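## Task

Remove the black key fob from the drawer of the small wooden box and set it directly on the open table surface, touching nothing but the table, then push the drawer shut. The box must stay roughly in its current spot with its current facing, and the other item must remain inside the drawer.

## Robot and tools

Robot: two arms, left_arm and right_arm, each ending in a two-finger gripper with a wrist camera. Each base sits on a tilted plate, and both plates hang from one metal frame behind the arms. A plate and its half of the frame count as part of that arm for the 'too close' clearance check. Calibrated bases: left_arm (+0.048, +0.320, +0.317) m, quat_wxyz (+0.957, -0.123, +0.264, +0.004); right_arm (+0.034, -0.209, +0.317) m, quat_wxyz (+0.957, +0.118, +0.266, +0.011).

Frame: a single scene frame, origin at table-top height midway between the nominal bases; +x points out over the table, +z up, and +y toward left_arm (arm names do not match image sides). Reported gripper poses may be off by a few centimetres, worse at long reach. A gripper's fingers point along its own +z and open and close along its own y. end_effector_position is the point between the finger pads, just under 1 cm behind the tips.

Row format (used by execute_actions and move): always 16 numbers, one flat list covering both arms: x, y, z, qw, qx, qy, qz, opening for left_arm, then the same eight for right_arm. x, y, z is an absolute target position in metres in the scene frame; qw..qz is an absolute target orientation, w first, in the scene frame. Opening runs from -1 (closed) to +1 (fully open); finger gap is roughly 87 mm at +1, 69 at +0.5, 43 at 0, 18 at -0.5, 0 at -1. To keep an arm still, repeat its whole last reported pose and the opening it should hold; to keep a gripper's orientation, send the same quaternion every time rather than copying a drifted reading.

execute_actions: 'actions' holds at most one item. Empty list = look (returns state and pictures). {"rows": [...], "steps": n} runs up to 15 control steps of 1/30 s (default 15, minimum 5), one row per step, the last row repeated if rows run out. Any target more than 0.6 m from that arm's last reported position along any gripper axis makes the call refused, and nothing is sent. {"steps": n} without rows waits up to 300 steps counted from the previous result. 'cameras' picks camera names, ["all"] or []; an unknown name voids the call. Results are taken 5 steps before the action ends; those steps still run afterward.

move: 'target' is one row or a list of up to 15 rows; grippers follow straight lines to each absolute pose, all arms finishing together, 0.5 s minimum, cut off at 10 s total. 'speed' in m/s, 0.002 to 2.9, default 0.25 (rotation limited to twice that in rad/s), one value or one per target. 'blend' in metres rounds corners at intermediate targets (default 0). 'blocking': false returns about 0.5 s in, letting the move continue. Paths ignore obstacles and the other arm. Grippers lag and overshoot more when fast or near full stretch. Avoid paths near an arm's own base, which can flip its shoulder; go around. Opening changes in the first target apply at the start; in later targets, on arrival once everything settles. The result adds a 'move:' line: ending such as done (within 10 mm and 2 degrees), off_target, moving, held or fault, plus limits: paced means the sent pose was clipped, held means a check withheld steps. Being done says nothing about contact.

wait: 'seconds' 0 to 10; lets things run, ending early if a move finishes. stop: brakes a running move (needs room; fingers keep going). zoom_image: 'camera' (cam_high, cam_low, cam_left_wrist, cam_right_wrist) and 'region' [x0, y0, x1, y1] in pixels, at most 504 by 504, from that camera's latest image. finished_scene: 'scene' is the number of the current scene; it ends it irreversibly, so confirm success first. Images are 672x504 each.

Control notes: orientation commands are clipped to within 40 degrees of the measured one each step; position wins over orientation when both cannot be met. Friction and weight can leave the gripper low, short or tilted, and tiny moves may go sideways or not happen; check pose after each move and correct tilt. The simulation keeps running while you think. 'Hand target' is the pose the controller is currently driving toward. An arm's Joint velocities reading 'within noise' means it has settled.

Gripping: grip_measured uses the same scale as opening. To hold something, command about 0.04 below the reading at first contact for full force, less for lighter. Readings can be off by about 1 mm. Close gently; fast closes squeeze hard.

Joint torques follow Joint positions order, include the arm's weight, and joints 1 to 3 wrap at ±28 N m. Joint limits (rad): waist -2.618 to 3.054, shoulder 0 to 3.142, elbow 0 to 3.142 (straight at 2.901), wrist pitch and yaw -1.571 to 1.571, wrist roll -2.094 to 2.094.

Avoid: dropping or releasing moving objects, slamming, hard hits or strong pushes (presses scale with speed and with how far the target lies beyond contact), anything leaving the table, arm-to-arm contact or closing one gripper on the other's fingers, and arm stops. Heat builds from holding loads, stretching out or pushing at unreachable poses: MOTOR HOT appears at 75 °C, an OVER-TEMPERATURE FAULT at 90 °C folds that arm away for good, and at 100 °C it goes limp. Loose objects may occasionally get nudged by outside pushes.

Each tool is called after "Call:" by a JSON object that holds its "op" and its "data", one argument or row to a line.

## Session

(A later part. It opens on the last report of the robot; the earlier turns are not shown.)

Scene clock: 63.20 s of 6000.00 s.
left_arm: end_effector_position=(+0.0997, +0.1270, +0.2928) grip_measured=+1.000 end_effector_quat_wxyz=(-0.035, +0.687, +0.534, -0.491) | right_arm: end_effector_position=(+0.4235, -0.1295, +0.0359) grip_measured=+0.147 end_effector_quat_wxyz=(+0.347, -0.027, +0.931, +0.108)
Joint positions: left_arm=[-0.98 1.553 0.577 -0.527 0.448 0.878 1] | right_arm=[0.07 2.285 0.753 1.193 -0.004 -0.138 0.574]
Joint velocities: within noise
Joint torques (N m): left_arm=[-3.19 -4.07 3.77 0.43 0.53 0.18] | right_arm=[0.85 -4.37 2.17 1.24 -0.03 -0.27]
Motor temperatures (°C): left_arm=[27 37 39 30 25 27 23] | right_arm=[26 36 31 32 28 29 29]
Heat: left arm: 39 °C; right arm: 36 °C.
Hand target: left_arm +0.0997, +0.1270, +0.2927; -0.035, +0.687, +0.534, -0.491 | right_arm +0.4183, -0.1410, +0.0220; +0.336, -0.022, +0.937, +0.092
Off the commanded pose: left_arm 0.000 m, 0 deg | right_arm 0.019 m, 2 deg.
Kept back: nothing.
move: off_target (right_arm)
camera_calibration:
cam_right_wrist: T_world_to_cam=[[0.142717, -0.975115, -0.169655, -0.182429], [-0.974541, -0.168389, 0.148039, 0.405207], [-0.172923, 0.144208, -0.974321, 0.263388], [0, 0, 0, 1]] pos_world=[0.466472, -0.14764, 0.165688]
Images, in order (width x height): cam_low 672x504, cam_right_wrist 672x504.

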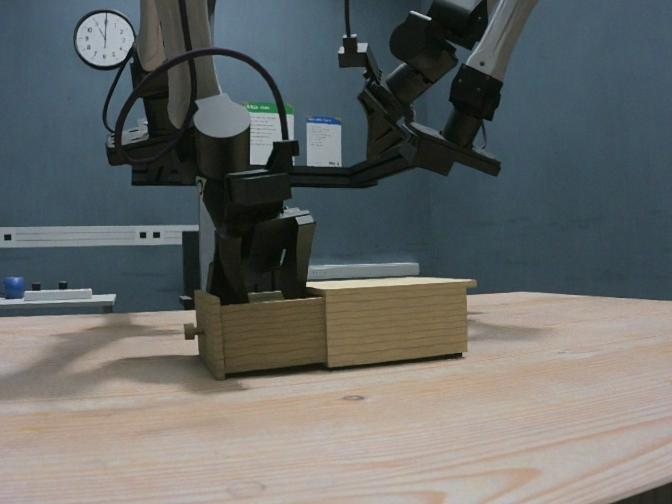

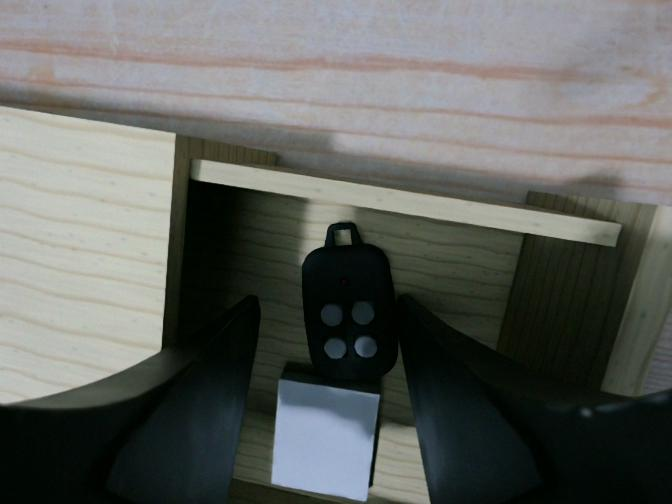

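Call:
{"op": "move", "data": {
  "target": [0.0997, 0.1270, 0.2928, -0.035, 0.687, 0.534, -0.491, 1.0, 0.413, -0.1506, 0.010, 0.3366, -0.0223, 0.9369, 0.0915, 0.15],
  "speed": 0.1,
  "cameras": ["cam_low", "cam_right_wrist"]
}}

Call:
{"op": "zoom_image", "data": {
  "camera": "cam_right_wrist",
  "region": [130, 190, 550, 450]
}}

Scene clock: 66.80 s of 6000.00 s.
left_arm: end_effector_position=(+0.0997, +0.1270, +0.2928) grip_measured=+1.000 end_effector_quat_wxyz=(-0.035, +0.687, +0.534, -0.491) | right_arm: end_effector_position=(+0.4260, -0.1309, +0.0315) grip_measured=+0.149 end_effector_quat_wxyz=(+0.364, -0.029, +0.923, +0.121)
Joint positions: left_arm=[-0.98 1.553 0.577 -0.527 0.448 0.878 1] | right_arm=[0.045 2.328 0.762 1.26 -0.059 -0.142 0.575]
Joint velocities: within noise
Joint torques (N m): left_arm=[-3.22 -4.11 3.79 0.44 0.54 0.17] | right_arm=[-0.09 -4.46 1.28 0.99 0.13 -0.35]
Motor temperatures (°C): left_arm=[27 37 39 30 25 27 23] | right_arm=[26 36 31 32 28 29 29]
Heat: left arm: 39 °C; right arm: 36 °C.
Hand target: left_arm +0.0997, +0.1270, +0.2927; -0.035, +0.687, +0.534, -0.491 | right_arm +0.4118, -0.1503, +0.0121; +0.337, -0.023, +0.937, +0.092
Off the commanded pose: left_arm 0.000 m, 0 deg | right_arm 0.032 m, 5 deg.
Kept back: nothing.
move: off_target (right_arm)
camera_calibration:
cam_right_wrist: T_world_to_cam=[[0.157793, -0.969031, -0.189951, -0.189894], [-0.977809, -0.180176, 0.106895, 0.40923], [-0.137809, 0.168868, -0.975957, 0.248026], [0, 0, 0, 1]] pos_world=[0.464293, -0.152163, 0.162248]
Images, in order (width x height): cam_low 672x504, cam_right_wrist 672x504.

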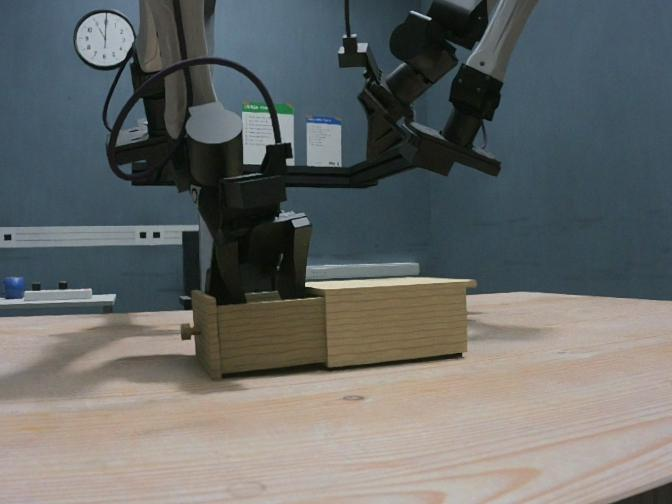

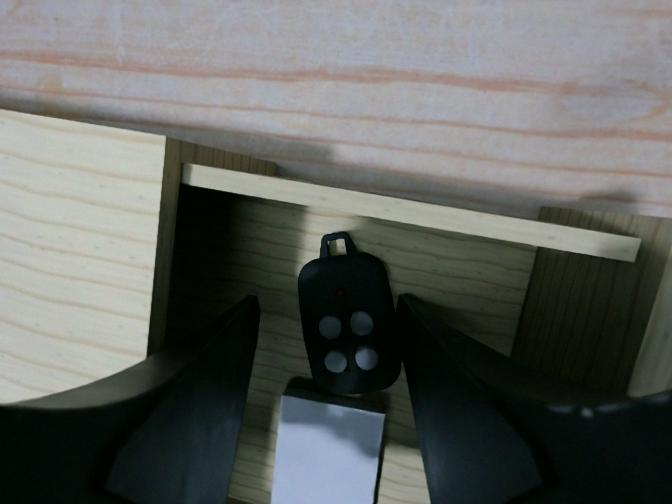

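Scaled by 1.200 from the camera's 672x504 image, which has a finer 960x720 frame.

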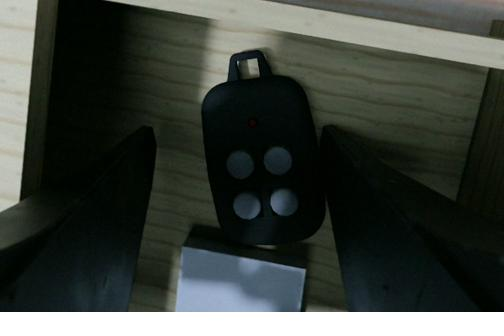

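Call:
{"op": "move", "data": {
  "target": [0.0997, 0.1270, 0.2928, -0.035, 0.687, 0.534, -0.491, 1.0, 0.421, -0.145, 0.062, 0.1891, -0.0652, 0.9793, 0.0304, 0.1],
  "speed": 0.2,
  "cameras": ["cam_low", "cam_right_wrist"]
}}

Scene clock: 70.47 s of 6000.00 s.
left_arm: end_effector_position=(+0.0997, +0.1270, +0.2928) grip_measured=+1.000 end_effector_quat_wxyz=(-0.035, +0.687, +0.534, -0.491) | right_arm: end_effector_position=(+0.4025, -0.1459, +0.0489) grip_measured=+0.100 end_effector_quat_wxyz=(+0.167, -0.071, +0.983, +0.033)
Joint positions: left_arm=[-0.98 1.553 0.577 -0.527 0.448 0.878 1] | right_arm=[0.131 2.073 0.9 0.461 0.219 -0.159 0.55]
Joint velocities: within noise
Joint torques (N m): left_arm=[-3.23 -4.05 3.78 0.43 0.53 0.18] | right_arm=[4.66 -10.65 3.23 0.75 0.05 -0.1]
Motor temperatures (°C): left_arm=[27 37 39 30 25 27 23] | right_arm=[26 36 31 32 28 29 29]
Heat: left arm: 39 °C; right arm: 36 °C.
Hand target: left_arm +0.0997, +0.1270, +0.2927; -0.035, +0.687, +0.534, -0.491 | right_arm +0.4208, -0.1450, +0.0619; +0.189, -0.065, +0.979, +0.031
Off the commanded pose: left_arm 0.000 m, 0 deg | right_arm 0.023 m, 3 deg.
Kept back: nothing.
move: off_target (right_arm)
camera_calibration:
cam_right_wrist: T_world_to_cam=[[0.169491, -0.984877, -0.0359043, -0.2119], [-0.842957, -0.16375, 0.512455, 0.310067], [-0.510584, -0.0565909, -0.857963, 0.37571], [0, 0, 0, 1]] pos_world=[0.48912, -0.136661, 0.155842]
Images, in order (width x height): cam_low 672x504, cam_right_wrist 672x504.

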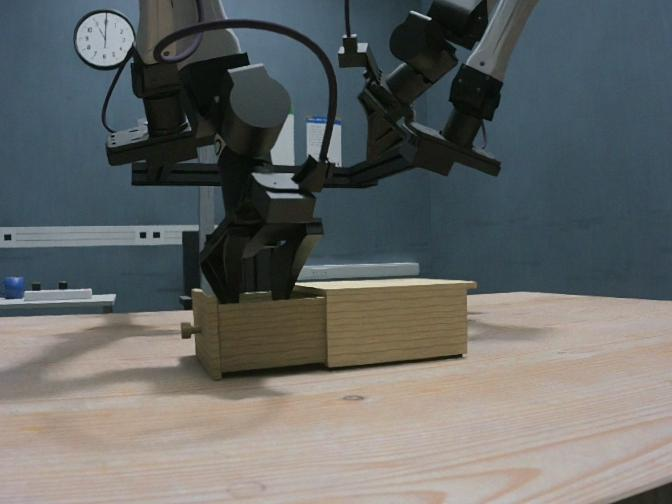

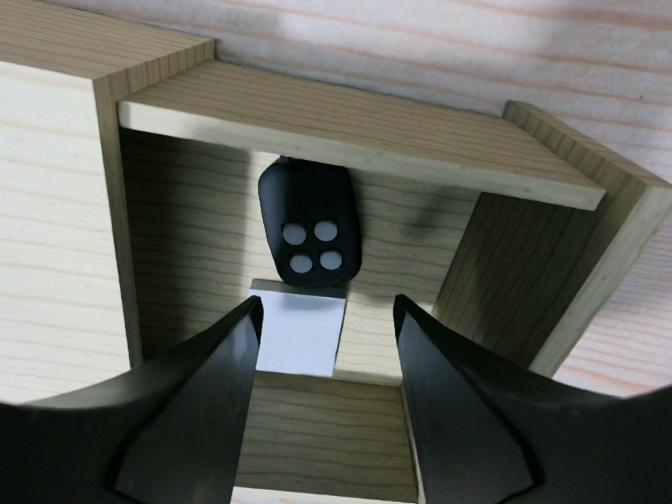

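Call:
{"op": "move", "data": {
  "target": [0.0997, 0.1270, 0.2928, -0.035, 0.687, 0.534, -0.491, 1.0, 0.434, -0.139, 0.055, 0.1891, -0.0652, 0.9793, 0.0304, 0.1],
  "speed": 0.15,
  "cameras": ["cam_right_wrist"]
}}

Scene clock: 72.40 s of 6000.00 s.
left_arm: end_effector_position=(+0.0997, +0.1270, +0.2928) grip_measured=+1.000 end_effector_quat_wxyz=(-0.035, +0.687, +0.534, -0.491) | right_arm: end_effector_position=(+0.4314, -0.1440, +0.0543) grip_measured=+0.100 end_effector_quat_wxyz=(+0.187, -0.066, +0.980, +0.031)
Joint positions: left_arm=[-0.98 1.553 0.577 -0.527 0.448 0.878 1] | right_arm=[0.136 2.073 0.975 0.429 0.226 -0.159 0.55]
Joint velocities: within noise
Joint torques (N m): left_arm=[-3.23 -4.07 3.75 0.44 0.52 0.18] | right_arm=[5 -7.73 3.63 0.79 0.02 -0.06]
Motor temperatures (°C): left_arm=[27 37 39 30 25 27 23] | right_arm=[26 36 31 32 28 29 29]
Heat: left arm: 39 °C; right arm: 36 °C.
Hand target: left_arm +0.0997, +0.1270, +0.2927; -0.035, +0.687, +0.534, -0.491 | right_arm +0.4340, -0.1390, +0.0551; +0.189, -0.065, +0.979, +0.030
Off the commanded pose: left_arm 0.000 m, 0 deg | right_arm 0.006 m, 0 deg.
Kept back: nothing.
move: done
camera_calibration:
cam_right_wrist: T_world_to_cam=[[0.160425, -0.986621, -0.0290261, -0.21143], [-0.86501, -0.154694, 0.477312, 0.34472], [-0.475416, -0.0514651, -0.878254, 0.381858], [0, 0, 0, 1]] pos_world=[0.513647, -0.135623, 0.164693]
Images, in order (width x height): cam_right_wrist 672x504.

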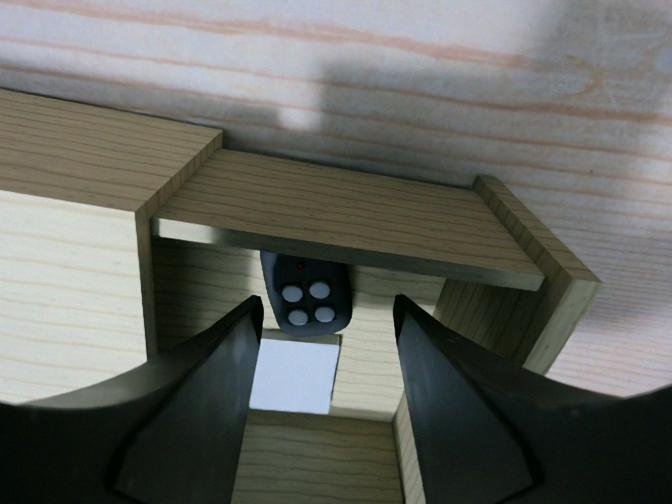

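Call:
{"op": "move", "data": {
  "target": [0.0997, 0.1270, 0.2928, -0.035, 0.687, 0.534, -0.491, 1.0, 0.421, -0.1305, 0.024, 0.1891, -0.0652, 0.9793, 0.0304, 0.1],
  "speed": 0.12,
  "cameras": ["cam_right_wrist"]
}}

Call:
{"op": "zoom_image", "data": {
  "camera": "cam_right_wrist",
  "region": [130, 190, 550, 450]
}}

Scene clock: 73.43 s of 6000.00 s.
left_arm: end_effector_position=(+0.0997, +0.1270, +0.2928) grip_measured=+1.000 end_effector_quat_wxyz=(-0.035, +0.687, +0.534, -0.491) | right_arm: end_effector_position=(+0.4103, -0.1387, +0.0268) grip_measured=+0.100 end_effector_quat_wxyz=(+0.169, -0.069, +0.983, +0.027)
Joint positions: left_arm=[-0.98 1.553 0.577 -0.527 0.448 0.878 1] | right_arm=[0.136 2.173 0.977 0.49 0.235 -0.157 0.55]
Joint velocities: within noise
Joint torques (N m): left_arm=[-3.21 -4.08 3.71 0.43 0.54 0.18] | right_arm=[5.11 -6.12 3.64 1.18 -0.07 -0.05]
Motor temperatures (°C): left_arm=[27 37 39 30 25 27 23] | right_arm=[26 36 31 32 28 29 29]
Heat: left arm: 39 °C; right arm: 36 °C.
Hand target: left_arm +0.0997, +0.1270, +0.2927; -0.035, +0.687, +0.534, -0.491 | right_arm +0.4206, -0.1306, +0.0247; +0.189, -0.065, +0.979, +0.031
Off the commanded pose: left_arm 0.000 m, 0 deg | right_arm 0.014 m, 2 deg.
Kept back: nothing.
move: off_target (right_arm)
camera_calibration:
cam_right_wrist: T_world_to_cam=[[0.165107, -0.985995, -0.0235247, -0.205652], [-0.846745, -0.15394, 0.50924, 0.332088], [-0.505729, -0.0641599, -0.860303, 0.358082], [0, 0, 0, 1]] pos_world=[0.496241, -0.128676, 0.134109]
Images, in order (width x height): cam_right_wrist 672x504.

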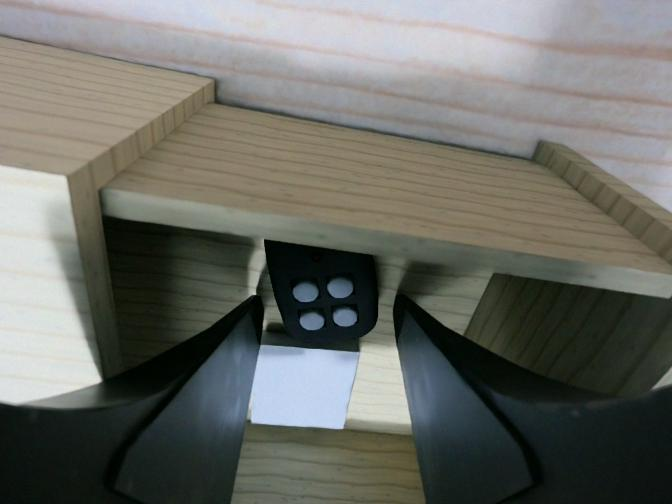

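Scaled by 1.200 from the camera's 672x504 image, which has a finer 960x720 frame.

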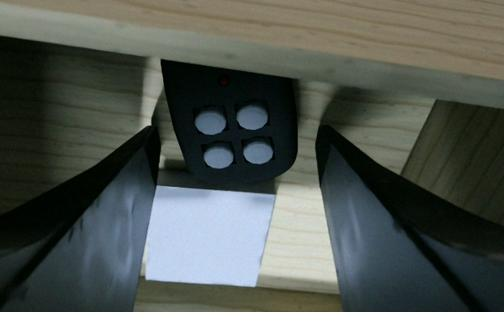

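Call:
{"op": "execute_actions", "data": {
  "actions": [
    {"rows": [[0.0997,0.1270,0.2928,-0.035,0.687,0.534,-0.491,1.0,0.421,-0.1305,0.024,0.1891,-0.0652,0.9793,0.0304,0.06],[0.0997,0.1270,0.2928,-0.035,0.687,0.534,-0.491,1.0,0.421,-0.1305,0.024,0.1891,-0.0652,0.9793,0.0304,0.02],[0.0997,0.1270,0.2928,-0.035,0.687,0.534,-0.491,1.0,0.421,-0.1305,0.024,0.1891,-0.0652,0.9793,0.0304,-0.02],[0.0997,0.1270,0.2928,-0.035,0.687,0.534,-0.491,1.0,0.421,-0.1305,0.024,0.1891,-0.0652,0.9793,0.0304,-0.05],[0.0997,0.1270,0.2928,-0.035,0.687,0.534,-0.491,1.0,0.421,-0.1305,0.024,0.1891,-0.0652,0.9793,0.0304,-0.08],[0.0997,0.1270,0.2928,-0.035,0.687,0.534,-0.491,1.0,0.421,-0.1305,0.024,0.1891,-0.0652,0.9793,0.0304,-0.11],[0.0997,0.1270,0.2928,-0.035,0.687,0.534,-0.491,1.0,0.421,-0.1305,0.024,0.1891,-0.0652,0.9793,0.0304,-0.13],[0.0997,0.1270,0.2928,-0.035,0.687,0.534,-0.491,1.0,0.421,-0.1305,0.024,0.1891,-0.0652,0.9793,0.0304,-0.15],[0.0997,0.1270,0.2928,-0.035,0.687,0.534,-0.491,1.0,0.421,-0.1305,0.024,0.1891,-0.0652,0.9793,0.0304,-0.17],[0.0997,0.1270,0.2928,-0.035,0.687,0.534,-0.491,1.0,0.421,-0.1305,0.024,0.1891,-0.0652,0.9793,0.0304,-0.19],[0.0997,0.1270,0.2928,-0.035,0.687,0.534,-0.491,1.0,0.421,-0.1305,0.024,0.1891,-0.0652,0.9793,0.0304,-0.21],[0.0997,0.1270,0.2928,-0.035,0.687,0.534,-0.491,1.0,0.421,-0.1305,0.024,0.1891,-0.0652,0.9793,0.0304,-0.23],[0.0997,0.1270,0.2928,-0.035,0.687,0.534,-0.491,1.0,0.421,-0.1305,0.024,0.1891,-0.0652,0.9793,0.0304,-0.25],[0.0997,0.1270,0.2928,-0.035,0.687,0.534,-0.491,1.0,0.421,-0.1305,0.024,0.1891,-0.0652,0.9793,0.0304,-0.27]], "steps": 15}
  ],
  "cameras": ["cam_right_wrist"]
}}

Scene clock: 74.80 s of 6000.00 s.
left_arm: end_effector_position=(+0.0997, +0.1270, +0.2928) grip_measured=+1.000 end_effector_quat_wxyz=(-0.035, +0.687, +0.534, -0.491) | right_arm: end_effector_position=(+0.4161, -0.1377, +0.0274) grip_measured=-0.156 end_effector_quat_wxyz=(+0.179, -0.067, +0.981, +0.027)
Joint positions: left_arm=[-0.98 1.553 0.577 -0.527 0.448 0.878 1] | right_arm=[0.137 2.176 0.984 0.506 0.235 -0.157 0.422]
Joint velocities: within noise
Joint torques (N m): left_arm=[-3.22 -4.11 3.77 0.43 0.53 0.19] | right_arm=[4.78 -6.3 3.28 1.1 -0.11 -0.09]
Motor temperatures (°C): left_arm=[27 37 39 29 25 27 23] | right_arm=[26 36 31 32 28 29 29]
Heat: left arm: 39 °C; right arm: 36 °C.
Steps of this call (1-31: nothing new was sent; 32-41: this action's first 10). Readings (end_effector_position of left_arm | right_arm):
32: (+0.0997, +0.1270, +0.2928) | (+0.4104, -0.1387, +0.0268)
33: (+0.0997, +0.1270, +0.2928) | (+0.4110, -0.1385, +0.0270)
35: (+0.0997, +0.1270, +0.2928) | (+0.4124, -0.1379, +0.0273)
39: (+0.0997, +0.1270, +0.2928) | (+0.4158, -0.1377, +0.0274)
41: the state above
camera_calibration:
cam_right_wrist: T_world_to_cam=[[0.16116, -0.986668, -0.0226884, -0.204064], [-0.856643, -0.151264, 0.493236, 0.34189], [-0.490092, -0.0600538, -0.8696, 0.355918], [0, 0, 0, 1]] pos_world=[0.500197, -0.128253, 0.136244]
Images, in order (width x height): cam_right_wrist 672x504.

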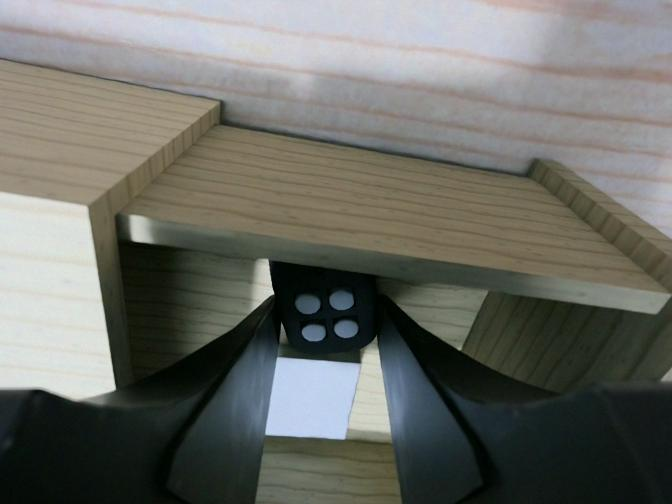

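Call:
{"op": "move", "data": {
  "target": [
    [0.0997, 0.1270, 0.2928, -0.035, 0.687, 0.534, -0.491, 1.0, 0.421, -0.1305, 0.024, 0.1891, -0.0652, 0.9793, 0.0304, -0.27],
    [0.0997, 0.1270, 0.2928, -0.035, 0.687, 0.534, -0.491, 1.0, 0.424, -0.135, 0.135, 0.1891, -0.0652, 0.9793, 0.0304, -0.27]
  ],
  "speed": [0.1, 0.16],
  "cameras": ["cam_low", "cam_right_wrist"]
}}

Scene clock: 76.77 s of 6000.00 s.
left_arm: end_effector_position=(+0.0997, +0.1270, +0.2928) grip_measured=+1.000 end_effector_quat_wxyz=(-0.035, +0.687, +0.534, -0.491) | right_arm: end_effector_position=(+0.4175, -0.1360, +0.1234) grip_measured=-0.156 end_effector_quat_wxyz=(+0.175, -0.071, +0.981, +0.031)
Joint positions: left_arm=[-0.98 1.553 0.577 -0.527 0.448 0.878 1] | right_arm=[0.224 1.812 0.873 0.23 0.294 -0.104 0.422]
Joint velocities: within noise
Joint torques (N m): left_arm=[-3.21 -4.05 3.75 0.42 0.54 0.18] | right_arm=[4.77 -10.36 2.89 0.78 0.04 -0.03]
Motor temperatures (°C): left_arm=[27 37 39 29 25 27 23] | right_arm=[26 37 31 32 28 29 29]
Heat: left arm: 39 °C; right arm: 37 °C.
Hand target: left_arm +0.0997, +0.1270, +0.2927; -0.035, +0.687, +0.534, -0.491 | right_arm +0.4240, -0.1350, +0.1346; +0.189, -0.065, +0.979, +0.031
Off your previous action's commanded pose at its last step (step 5 of this call): left_arm 0.000 m, 0 deg | right_arm 0.009 m, 1 deg.
Off the commanded pose: left_arm 0.000 m, 0 deg | right_arm 0.013 m, 2 deg.
Kept back: nothing.
move: off_target (right_arm)
camera_calibration:
cam_right_wrist: T_world_to_cam=[[0.170711, -0.984886, -0.0292876, -0.203401], [-0.851744, -0.162446, 0.498141, 0.291734], [-0.495369, -0.0600924, -0.866602, 0.44202], [0, 0, 0, 1]] pos_world=[0.502168, -0.126373, 0.231774]
Images, in order (width x height): cam_low 672x504, cam_right_wrist 672x504.

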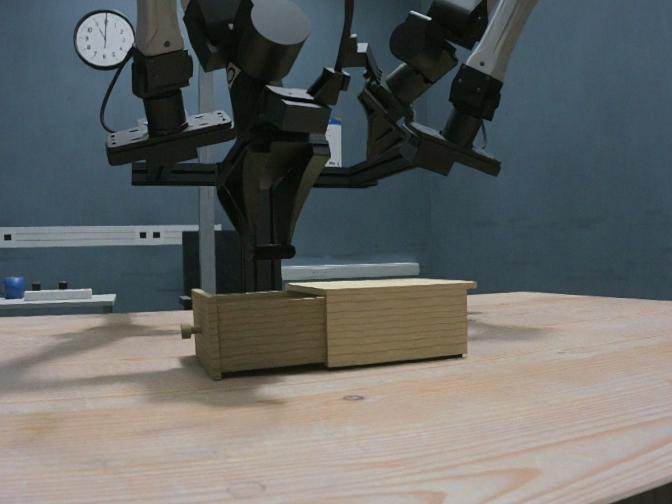

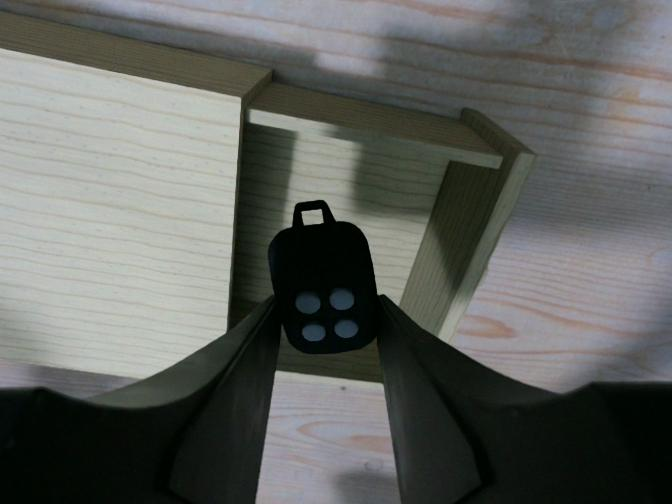

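Call:
{"op": "move", "data": {
  "target": [
    [0.0997, 0.1270, 0.2928, -0.035, 0.687, 0.534, -0.491, 1.0, 0.455, -0.320, 0.125, 0.1891, -0.0652, 0.9793, 0.0304, -0.27],
    [0.0997, 0.1270, 0.2928, -0.035, 0.687, 0.534, -0.491, 1.0, 0.455, -0.330, 0.045, 0.1891, -0.0652, 0.9793, 0.0304, -0.27],
    [0.0997, 0.1270, 0.2928, -0.035, 0.687, 0.534, -0.491, 1.0, 0.455, -0.330, 0.014, 0.1891, -0.0652, 0.9793, 0.0304, -0.27]
  ],
  "speed": [0.3, 0.2, 0.06],
  "blend": [0.04, 0.01, 0],
  "cameras": ["cam_high", "cam_low", "cam_right_wrist"]
}}

Scene clock: 79.23 s of 6000.00 s.
left_arm: end_effector_position=(+0.0997, +0.1270, +0.2928) grip_measured=+1.000 end_effector_quat_wxyz=(-0.035, +0.687, +0.534, -0.491) | right_arm: end_effector_position=(+0.4493, -0.3252, +0.0182) grip_measured=-0.156 end_effector_quat_wxyz=(+0.178, -0.063, +0.981, +0.032)
Joint positions: left_arm=[-0.98 1.553 0.577 -0.527 0.448 0.878 1] | right_arm=[-0.332 2.126 1.188 0.262 -0.14 -0.441 0.422]
Joint velocities: within noise
Joint torques (N m): left_arm=[-3.23 -4.04 3.74 0.42 0.54 0.17] | right_arm=[0.02 -7.69 4.67 1 -0.3 -0.26]
Motor temperatures (°C): left_arm=[27 37 39 29 25 27 23] | right_arm=[26 37 31 32 28 29 29]
Heat: left arm: 39 °C; right arm: 37 °C.
Hand target: left_arm +0.0997, +0.1270, +0.2927; -0.035, +0.687, +0.534, -0.491 | right_arm +0.4547, -0.3300, +0.0143; +0.189, -0.065, +0.979, +0.030
Off the commanded pose: left_arm 0.000 m, 0 deg | right_arm 0.009 m, 1 deg.
Kept back: nothing.
move: done
camera_calibration:
cam_right_wrist: T_world_to_cam=[[0.155433, -0.987247, -0.0343986, -0.392034], [-0.856342, -0.152019, 0.493527, 0.34605], [-0.492462, -0.0472534, -0.86905, 0.358247], [0, 0, 0, 1]] pos_world=[0.533696, -0.3175, 0.127064]
Images, in order (width x height): cam_high 672x504, cam_low 672x504, cam_right_wrist 672x504.

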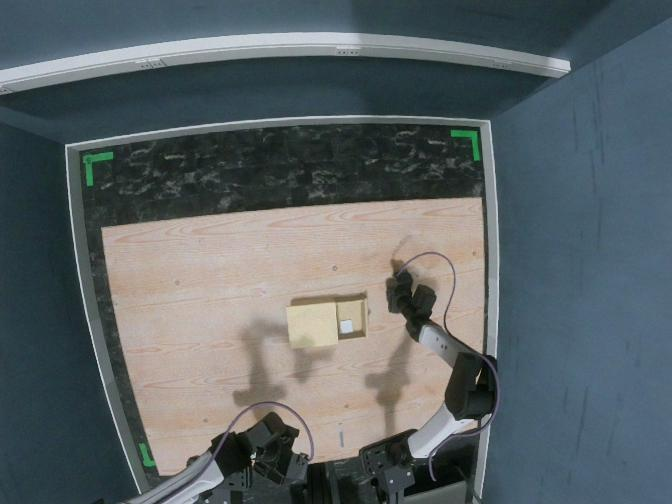

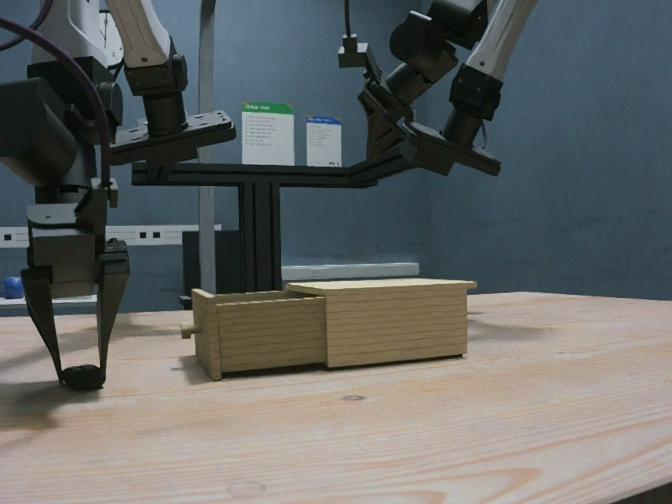

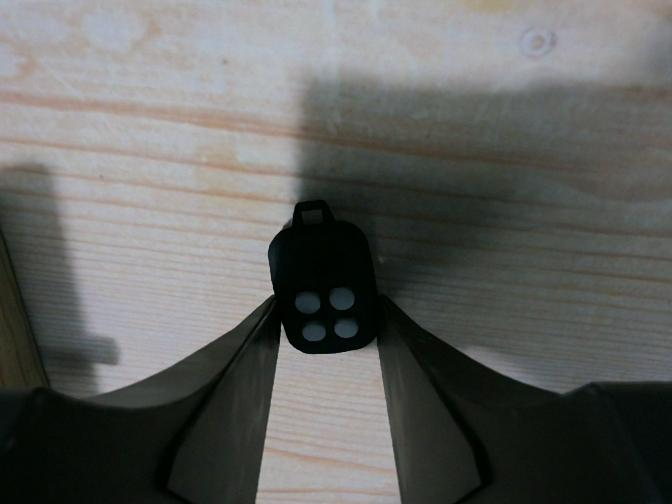

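Call:
{"op": "zoom_image", "data": {
  "camera": "cam_low",
  "region": [20, 300, 160, 420]
}}

Call:
{"op": "zoom_image", "data": {
  "camera": "cam_high",
  "region": [260, 270, 440, 370]
}}

Scaled by 3.600 from the camera's 672x504 image, which has a finer 960x720 frame.

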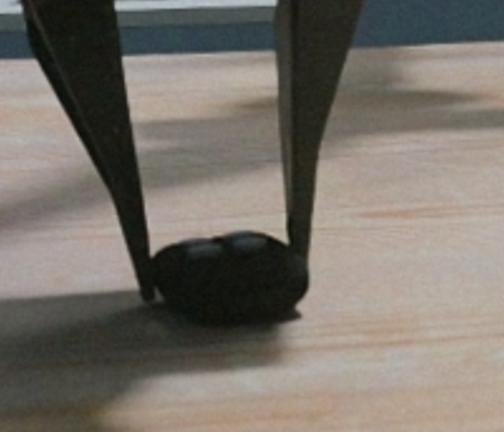

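Scaled by 2.800 from the camera's 672x504 image, which has a finer 960x720 frame.

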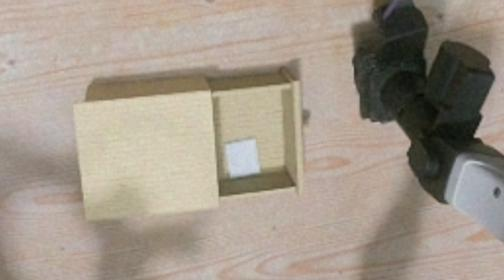

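Call:
{"op": "move", "data": {
  "target": [0.0997, 0.1270, 0.2928, -0.035, 0.687, 0.534, -0.491, 1.0, 0.455, -0.330, 0.005, 0.1891, -0.0652, 0.9793, 0.0304, -0.27],
  "speed": 0.06,
  "cameras": ["cam_low"]
}}

Call:
{"op": "zoom_image", "data": {
  "camera": "cam_low",
  "region": [20, 300, 160, 420]
}}

Scene clock: 80.33 s of 6000.00 s.
left_arm: end_effector_position=(+0.0997, +0.1270, +0.2928) grip_measured=+1.000 end_effector_quat_wxyz=(-0.035, +0.687, +0.534, -0.491) | right_arm: end_effector_position=(+0.4532, -0.3264, +0.0172) grip_measured=-0.156 end_effector_quat_wxyz=(+0.182, -0.063, +0.981, +0.030)
Joint positions: left_arm=[-0.98 1.553 0.577 -0.527 0.448 0.878 1] | right_arm=[-0.332 2.133 1.201 0.266 -0.141 -0.441 0.422]
Joint velocities: within noise
Joint torques (N m): left_arm=[-3.22 -4.1 3.74 0.43 0.53 0.19] | right_arm=[-0.13 -5.98 5.2 1.11 -0.27 -0.22]
Motor temperatures (°C): left_arm=[27 37 39 29 25 27 23] | right_arm=[26 37 31 32 28 29 29]
Heat: left arm: 39 °C; right arm: 37 °C.
Hand target: left_arm +0.0997, +0.1270, +0.2927; -0.035, +0.687, +0.534, -0.491 | right_arm +0.4545, -0.3300, +0.0057; +0.189, -0.065, +0.979, +0.030
Off the commanded pose: left_arm 0.000 m, 0 deg | right_arm 0.013 m, 1 deg.
Kept back: nothing.
move: off_target (right_arm)
Images, in order (width x height): cam_low 672x504.

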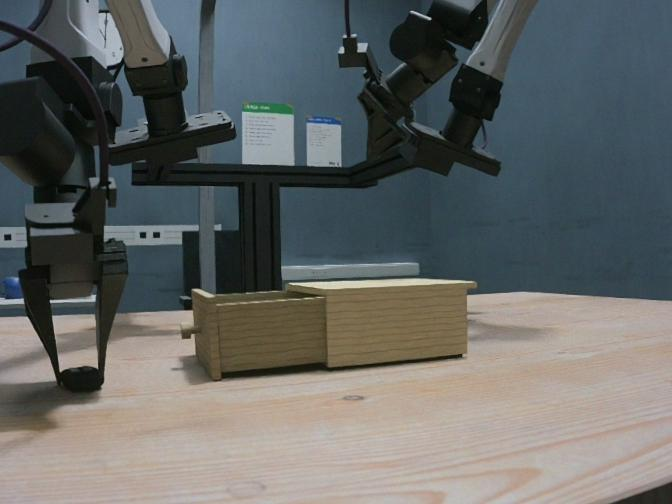

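Scaled by 3.600 from the camera's 672x504 image, which has a finer 960x720 frame.

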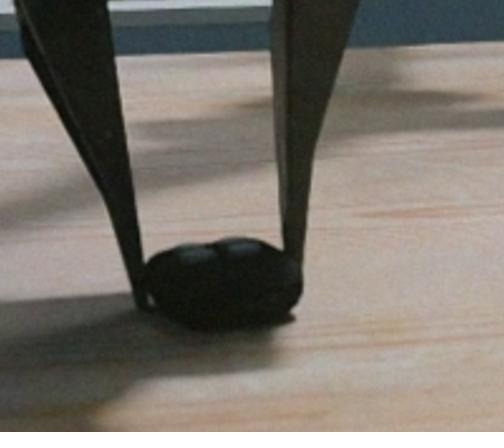

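Call:
{"op": "execute_actions", "data": {
  "actions": [
    {"rows": [[0.0997,0.1270,0.2928,-0.035,0.687,0.534,-0.491,1.0,0.455,-0.330,0.010,0.1891,-0.0652,0.9793,0.0304,-0.24],[0.0997,0.1270,0.2928,-0.035,0.687,0.534,-0.491,1.0,0.455,-0.330,0.010,0.1891,-0.0652,0.9793,0.0304,-0.2],[0.0997,0.1270,0.2928,-0.035,0.687,0.534,-0.491,1.0,0.455,-0.330,0.010,0.1891,-0.0652,0.9793,0.0304,-0.17],[0.0997,0.1270,0.2928,-0.035,0.687,0.534,-0.491,1.0,0.455,-0.330,0.011,0.1891,-0.0652,0.9793,0.0304,-0.14],[0.0997,0.1270,0.2928,-0.035,0.687,0.534,-0.491,1.0,0.455,-0.330,0.012,0.1891,-0.0652,0.9793,0.0304,-0.11],[0.0997,0.1270,0.2928,-0.035,0.687,0.534,-0.491,1.0,0.455,-0.330,0.013,0.1891,-0.0652,0.9793,0.0304,-0.07],[0.0997,0.1270,0.2928,-0.035,0.687,0.534,-0.491,1.0,0.455,-0.330,0.014,0.1891,-0.0652,0.9793,0.0304,-0.03],[0.0997,0.1270,0.2928,-0.035,0.687,0.534,-0.491,1.0,0.455,-0.330,0.014,0.1891,-0.0652,0.9793,0.0304,0.02],[0.0997,0.1270,0.2928,-0.035,0.687,0.534,-0.491,1.0,0.455,-0.330,0.014,0.1891,-0.0652,0.9793,0.0304,0.07],[0.0997,0.1270,0.2928,-0.035,0.687,0.534,-0.491,1.0,0.455,-0.330,0.014,0.1891,-0.0652,0.9793,0.0304,0.12],[0.0997,0.1270,0.2928,-0.035,0.687,0.534,-0.491,1.0,0.455,-0.330,0.014,0.1891,-0.0652,0.9793,0.0304,0.15]], "steps": 15}
  ],
  "cameras": []
}}

Call:
{"op": "move", "data": {
  "target": [
    [0.0997, 0.1270, 0.2928, -0.035, 0.687, 0.534, -0.491, 1.0, 0.452, -0.328, 0.070, 0.1891, -0.0652, 0.9793, 0.0304, 0.15],
    [0.0997, 0.1270, 0.2928, -0.035, 0.687, 0.534, -0.491, 1.0, 0.395, -0.285, 0.125, 0.1305, 0, 0.9914, 0, 0.15]
  ],
  "speed": [0.2, 0.3],
  "blend": [0.01, 0],
  "cameras": ["cam_high", "cam_low", "cam_right_wrist"]
}}

Call:
{"op": "zoom_image", "data": {
  "camera": "cam_high",
  "region": [270, 280, 410, 360]
}}

Call:
{"op": "zoom_image", "data": {
  "camera": "cam_low",
  "region": [20, 260, 300, 420]
}}

Scene clock: 82.47 s of 6000.00 s.
left_arm: end_effector_position=(+0.0997, +0.1270, +0.2928) grip_measured=+1.000 end_effector_quat_wxyz=(-0.035, +0.687, +0.534, -0.491) | right_arm: end_effector_position=(+0.4533, -0.3239, +0.0173) grip_measured=+0.092 end_effector_quat_wxyz=(+0.183, -0.064, +0.980, +0.037)
Joint positions: left_arm=[-0.98 1.553 0.577 -0.527 0.448 0.878 1] | right_arm=[-0.332 2.133 1.201 0.263 -0.154 -0.441 0.546]
Joint velocities: left_arm=[within noise] | right_arm=[-0.012 0.017 0.017 -0.037 -0.11 -0.007 0.61]
Joint torques (N m): left_arm=[-3.21 -4.11 3.79 0.43 0.54 0.16] | right_arm=[-0.01 -8.35 3.79 1 -0.11 -0.21]
Motor temperatures (°C): left_arm=[27 37 39 29 25 27 23] | right_arm=[26 37 31 32 28 29 29]
Heat: left arm: 39 °C; right arm: 37 °C.
Steps of this call (1-54: nothing new was sent; 55-64: this action's first 10). Readings (end_effector_position of left_arm | right_arm):
55: (+0.0997, +0.1270, +0.2928) | (+0.4531, -0.3264, +0.0172)
56: (+0.0997, +0.1270, +0.2928) | (+0.4531, -0.3264, +0.0172)
58: (+0.0997, +0.1270, +0.2928) | (+0.4532, -0.3263, +0.0172)
62: (+0.0997, +0.1270, +0.2928) | (+0.4533, -0.3248, +0.0173)
64: the state above
No camera images: "cameras" was empty.

Scene clock: 84.03 s of 6000.00 s.
left_arm: end_effector_position=(+0.0997, +0.1270, +0.2928) grip_measured=+1.000 end_effector_quat_wxyz=(-0.035, +0.687, +0.534, -0.491) | right_arm: end_effector_position=(+0.3864, -0.2818, +0.1134) grip_measured=+0.150 end_effector_quat_wxyz=(+0.115, -0.006, +0.993, +0.007)
Joint positions: left_arm=[-0.98 1.553 0.577 -0.527 0.448 0.878 1] | right_arm=[-0.202 1.706 0.85 0.085 0.058 -0.25 0.575]
Joint velocities: within noise
Joint torques (N m): left_arm=[-3.26 -4.1 3.74 0.43 0.54 0.19] | right_arm=[1.68 -10.63 3.15 0.53 0 0]
Motor temperatures (°C): left_arm=[27 37 39 29 25 27 23] | right_arm=[26 37 31 32 28 29 29]
Heat: left arm: 39 °C; right arm: 37 °C.
Hand target: left_arm +0.0997, +0.1270, +0.2927; -0.035, +0.687, +0.534, -0.491 | right_arm +0.3949, -0.2850, +0.1245; +0.131, +0.000, +0.991, +0.000
Off your previous action's commanded pose at its last step (step 5 of this call): left_arm 0.000 m, 0 deg | right_arm 0.008 m, 1 deg.
Off the commanded pose: left_arm 0.000 m, 0 deg | right_arm 0.015 m, 2 deg.
Kept back: nothing.
move: off_target (right_arm)
camera_calibration:
cam_right_wrist: T_world_to_cam=[[0.0344267, -0.999358, -0.00992183, -0.295564], [-0.797166, -0.0334465, 0.602833, 0.24991], [-0.602777, -0.0128442, -0.797806, 0.456228], [0, 0, 0, 1]] pos_world=[0.484399, -0.281156, 0.210395]
Images, in order (width x height): cam_high 672x504, cam_low 672x504, cam_right_wrist 672x504.

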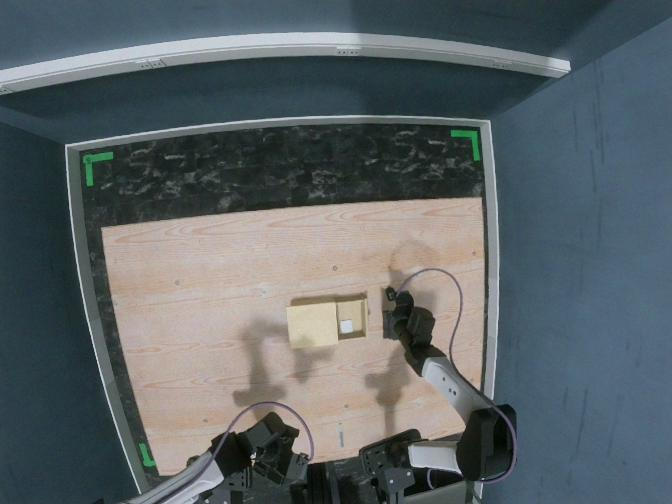

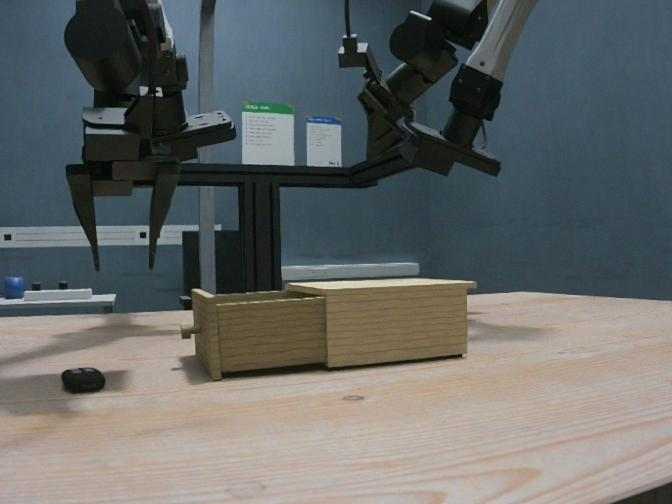

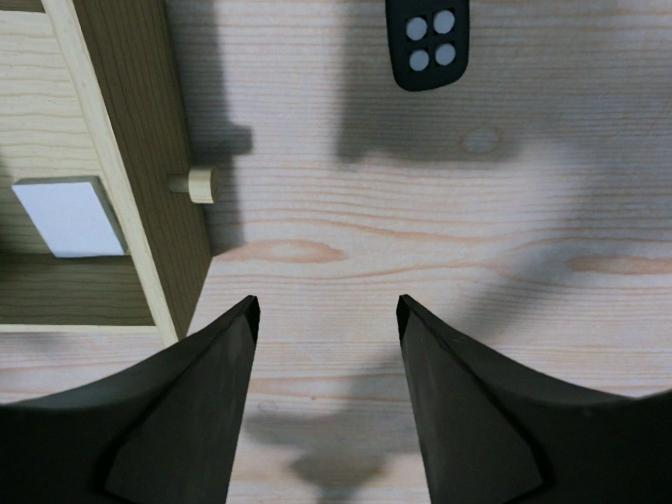

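Scaled by 3.600 from the camera's 672x504 image, which has a finer 960x720 frame.

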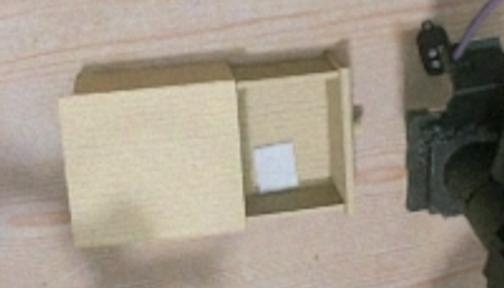

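Scaled by 1.800 from the camera's 672x504 image, which has a finer 960x720 frame.

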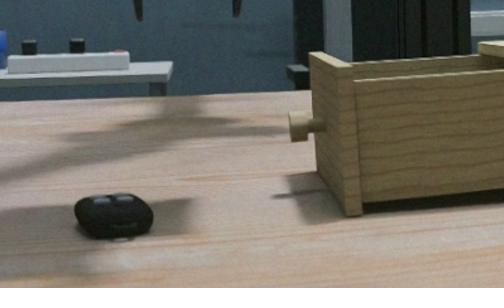

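Call:
{"op": "move", "data": {
  "target": [
    [0.0997, 0.1270, 0.2928, -0.035, 0.687, 0.534, -0.491, 1.0, 0.396, -0.262, 0.090, 0.1305, 0, 0.9914, 0, -1.0],
    [0.0997, 0.1270, 0.2928, -0.035, 0.687, 0.534, -0.491, 1.0, 0.396, -0.258, 0.035, 0.1305, 0, 0.9914, 0, -1.0],
    [0.0997, 0.1270, 0.2928, -0.035, 0.687, 0.534, -0.491, 1.0, 0.396, -0.110, 0.035, 0.1305, 0, 0.9914, 0, -1.0]
  ],
  "speed": [0.25, 0.15, 0.06],
  "blend": [0.02, 0.01, 0],
  "cameras": ["cam_high", "cam_low", "cam_right_wrist"]
}}

Call:
{"op": "zoom_image", "data": {
  "camera": "cam_high",
  "region": [260, 270, 400, 370]
}}

Call:
{"op": "zoom_image", "data": {
  "camera": "cam_low",
  "region": [180, 220, 500, 400]
}}

Scene clock: 88.30 s of 6000.00 s.
left_arm: end_effector_position=(+0.0997, +0.1270, +0.2928) grip_measured=+1.000 end_effector_quat_wxyz=(-0.035, +0.687, +0.534, -0.491) | right_arm: end_effector_position=(+0.3921, -0.1504, +0.0412) grip_measured=-0.974 end_effector_quat_wxyz=(+0.121, +0.001, +0.991, -0.063)
Joint positions: left_arm=[-0.98 1.553 0.577 -0.527 0.448 0.878 1] | right_arm=[0.196 2.138 0.996 0.321 0.481 0.035 0.013]
Joint velocities: within noise
Joint torques (N m): left_arm=[-3.17 -4.07 3.77 0.42 0.53 0.18] | right_arm=[8.14 -5.67 3.97 0.78 -0.9 0.26]
Motor temperatures (°C): left_arm=[27 37 39 29 25 27 23] | right_arm=[26 37 31 32 28 29 29]
Heat: left arm: 39 °C; right arm: 37 °C.
Hand target: left_arm +0.0997, +0.1270, +0.2927; -0.035, +0.687, +0.534, -0.491 | right_arm +0.3943, -0.1114, +0.0385; +0.129, -0.001, +0.992, -0.001
Off the commanded pose: left_arm 0.000 m, 0 deg | right_arm 0.041 m, 7 deg.
Kept back: nothing.
move: off_target (right_arm)
camera_calibration:
cam_right_wrist: T_world_to_cam=[[0.00373455, -0.991659, 0.128837, -0.157712], [-0.804537, 0.0735366, 0.589333, 0.321964], [-0.593891, -0.105855, -0.797551, 0.386181], [0, 0, 0, 1]] pos_world=[0.48897, -0.139193, 0.138574]
Images, in order (width x height): cam_high 672x504, cam_low 672x504, cam_right_wrist 672x504.

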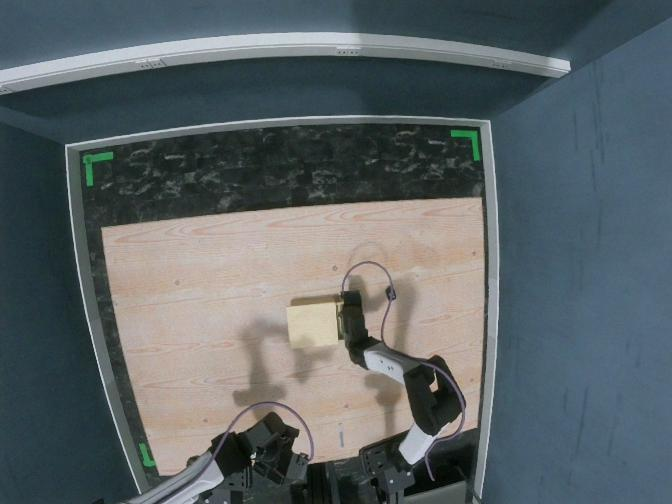

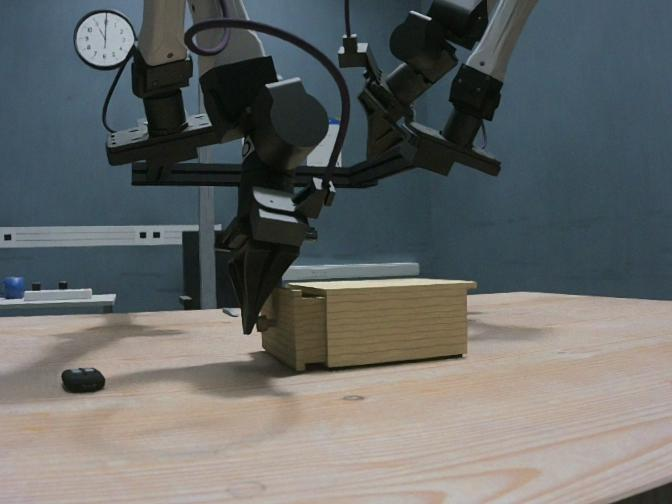

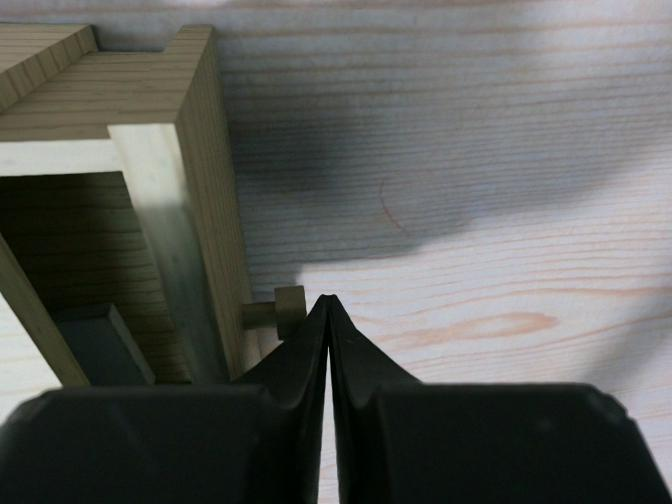

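Scaled by 3.600 from the camera's 672x504 image, which has a finer 960x720 frame.

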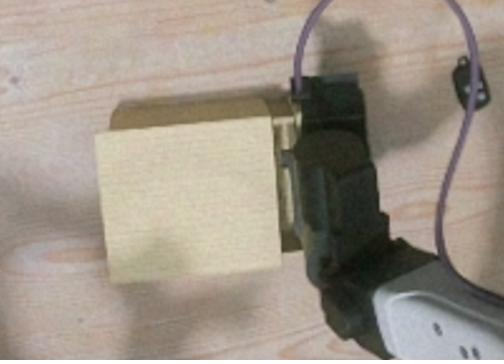

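Scaled by 1.575 from the camera's 672x504 image, which has a finer 960x720 frame.

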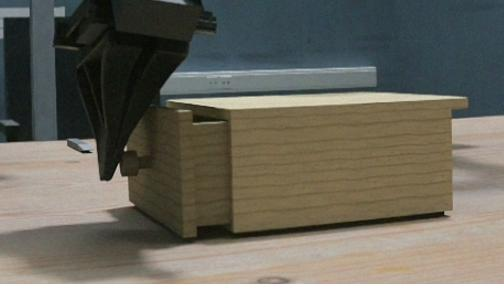

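Call:
{"op": "move", "data": {
  "target": [0.0997, 0.1270, 0.2928, -0.035, 0.687, 0.534, -0.491, 1.0, 0.396, -0.085, 0.037, 0.1305, 0, 0.9914, 0, -1.0],
  "speed": 0.06,
  "cameras": ["cam_high", "cam_low", "cam_right_wrist"]
}}

Call:
{"op": "zoom_image", "data": {
  "camera": "cam_high",
  "region": [260, 270, 400, 370]
}}

Call:
{"op": "zoom_image", "data": {
  "camera": "cam_low",
  "region": [180, 220, 500, 400]
}}

Scene clock: 89.90 s of 6000.00 s.
left_arm: end_effector_position=(+0.0997, +0.1270, +0.2928) grip_measured=+1.000 end_effector_quat_wxyz=(-0.035, +0.687, +0.534, -0.491) | right_arm: end_effector_position=(+0.3934, -0.1270, +0.0418) grip_measured=-0.974 end_effector_quat_wxyz=(+0.122, +0.002, +0.990, -0.063)
Joint positions: left_arm=[-0.98 1.553 0.577 -0.527 0.448 0.878 1] | right_arm=[0.255 2.169 1.037 0.29 0.52 0.085 0.013]
Joint velocities: within noise
Joint torques (N m): left_arm=[-3.23 -4.12 3.79 0.42 0.53 0.18] | right_arm=[8.84 -5.75 4.26 0.8 -0.86 0.26]
Motor temperatures (°C): left_arm=[27 37 39 29 25 27 23] | right_arm=[26 37 31 32 28 29 29]
Heat: left arm: 39 °C; right arm: 37 °C.
Hand target: left_arm +0.0997, +0.1270, +0.2927; -0.035, +0.687, +0.534, -0.491 | right_arm +0.3942, -0.0865, +0.0404; +0.129, -0.001, +0.992, -0.001
Off the commanded pose: left_arm 0.000 m, 0 deg | right_arm 0.042 m, 7 deg.
Kept back: nothing.
move: off_target (right_arm)
camera_calibration:
cam_right_wrist: T_world_to_cam=[[0.00150046, -0.991704, 0.128536, -0.133684], [-0.805731, 0.0749304, 0.587523, 0.321622], [-0.59228, -0.104447, -0.798934, 0.389573], [0, 0, 0, 1]] pos_world=[0.490078, -0.115985, 0.139466]
Images, in order (width x height): cam_high 672x504, cam_low 672x504, cam_right_wrist 672x504.

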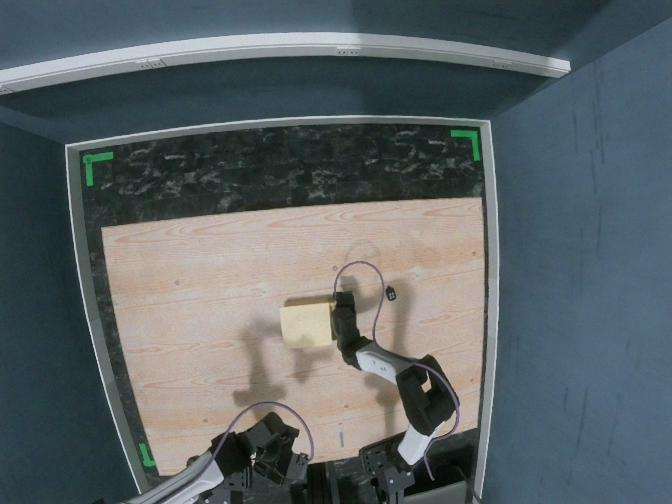

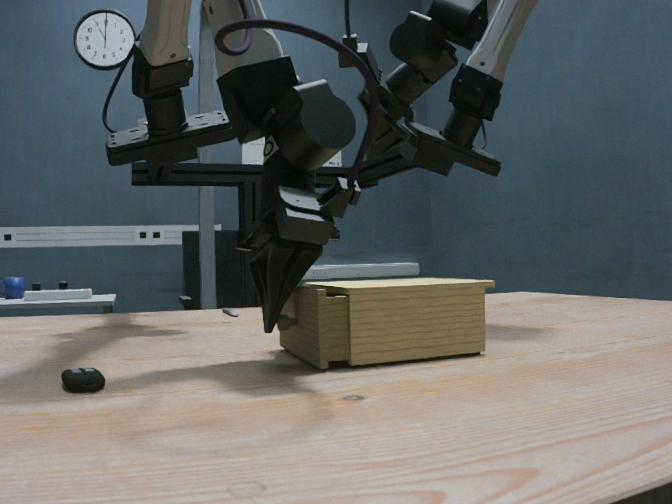

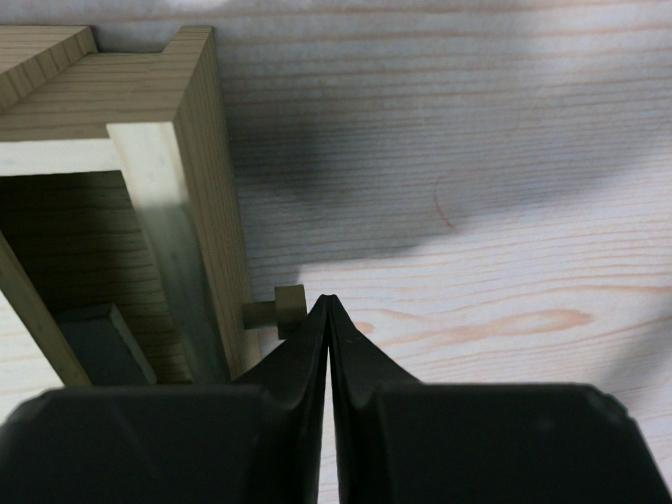

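Scaled by 3.600 from the camera's 672x504 image, which has a finer 960x720 frame.

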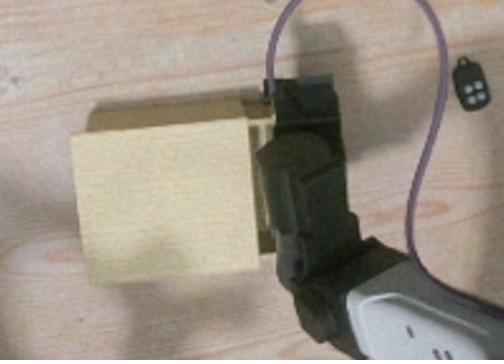

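Scaled by 1.575 from the camera's 672x504 image, which has a finer 960x720 frame.

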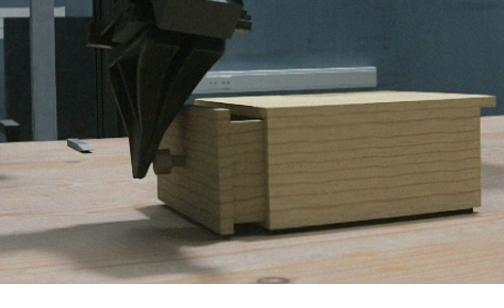

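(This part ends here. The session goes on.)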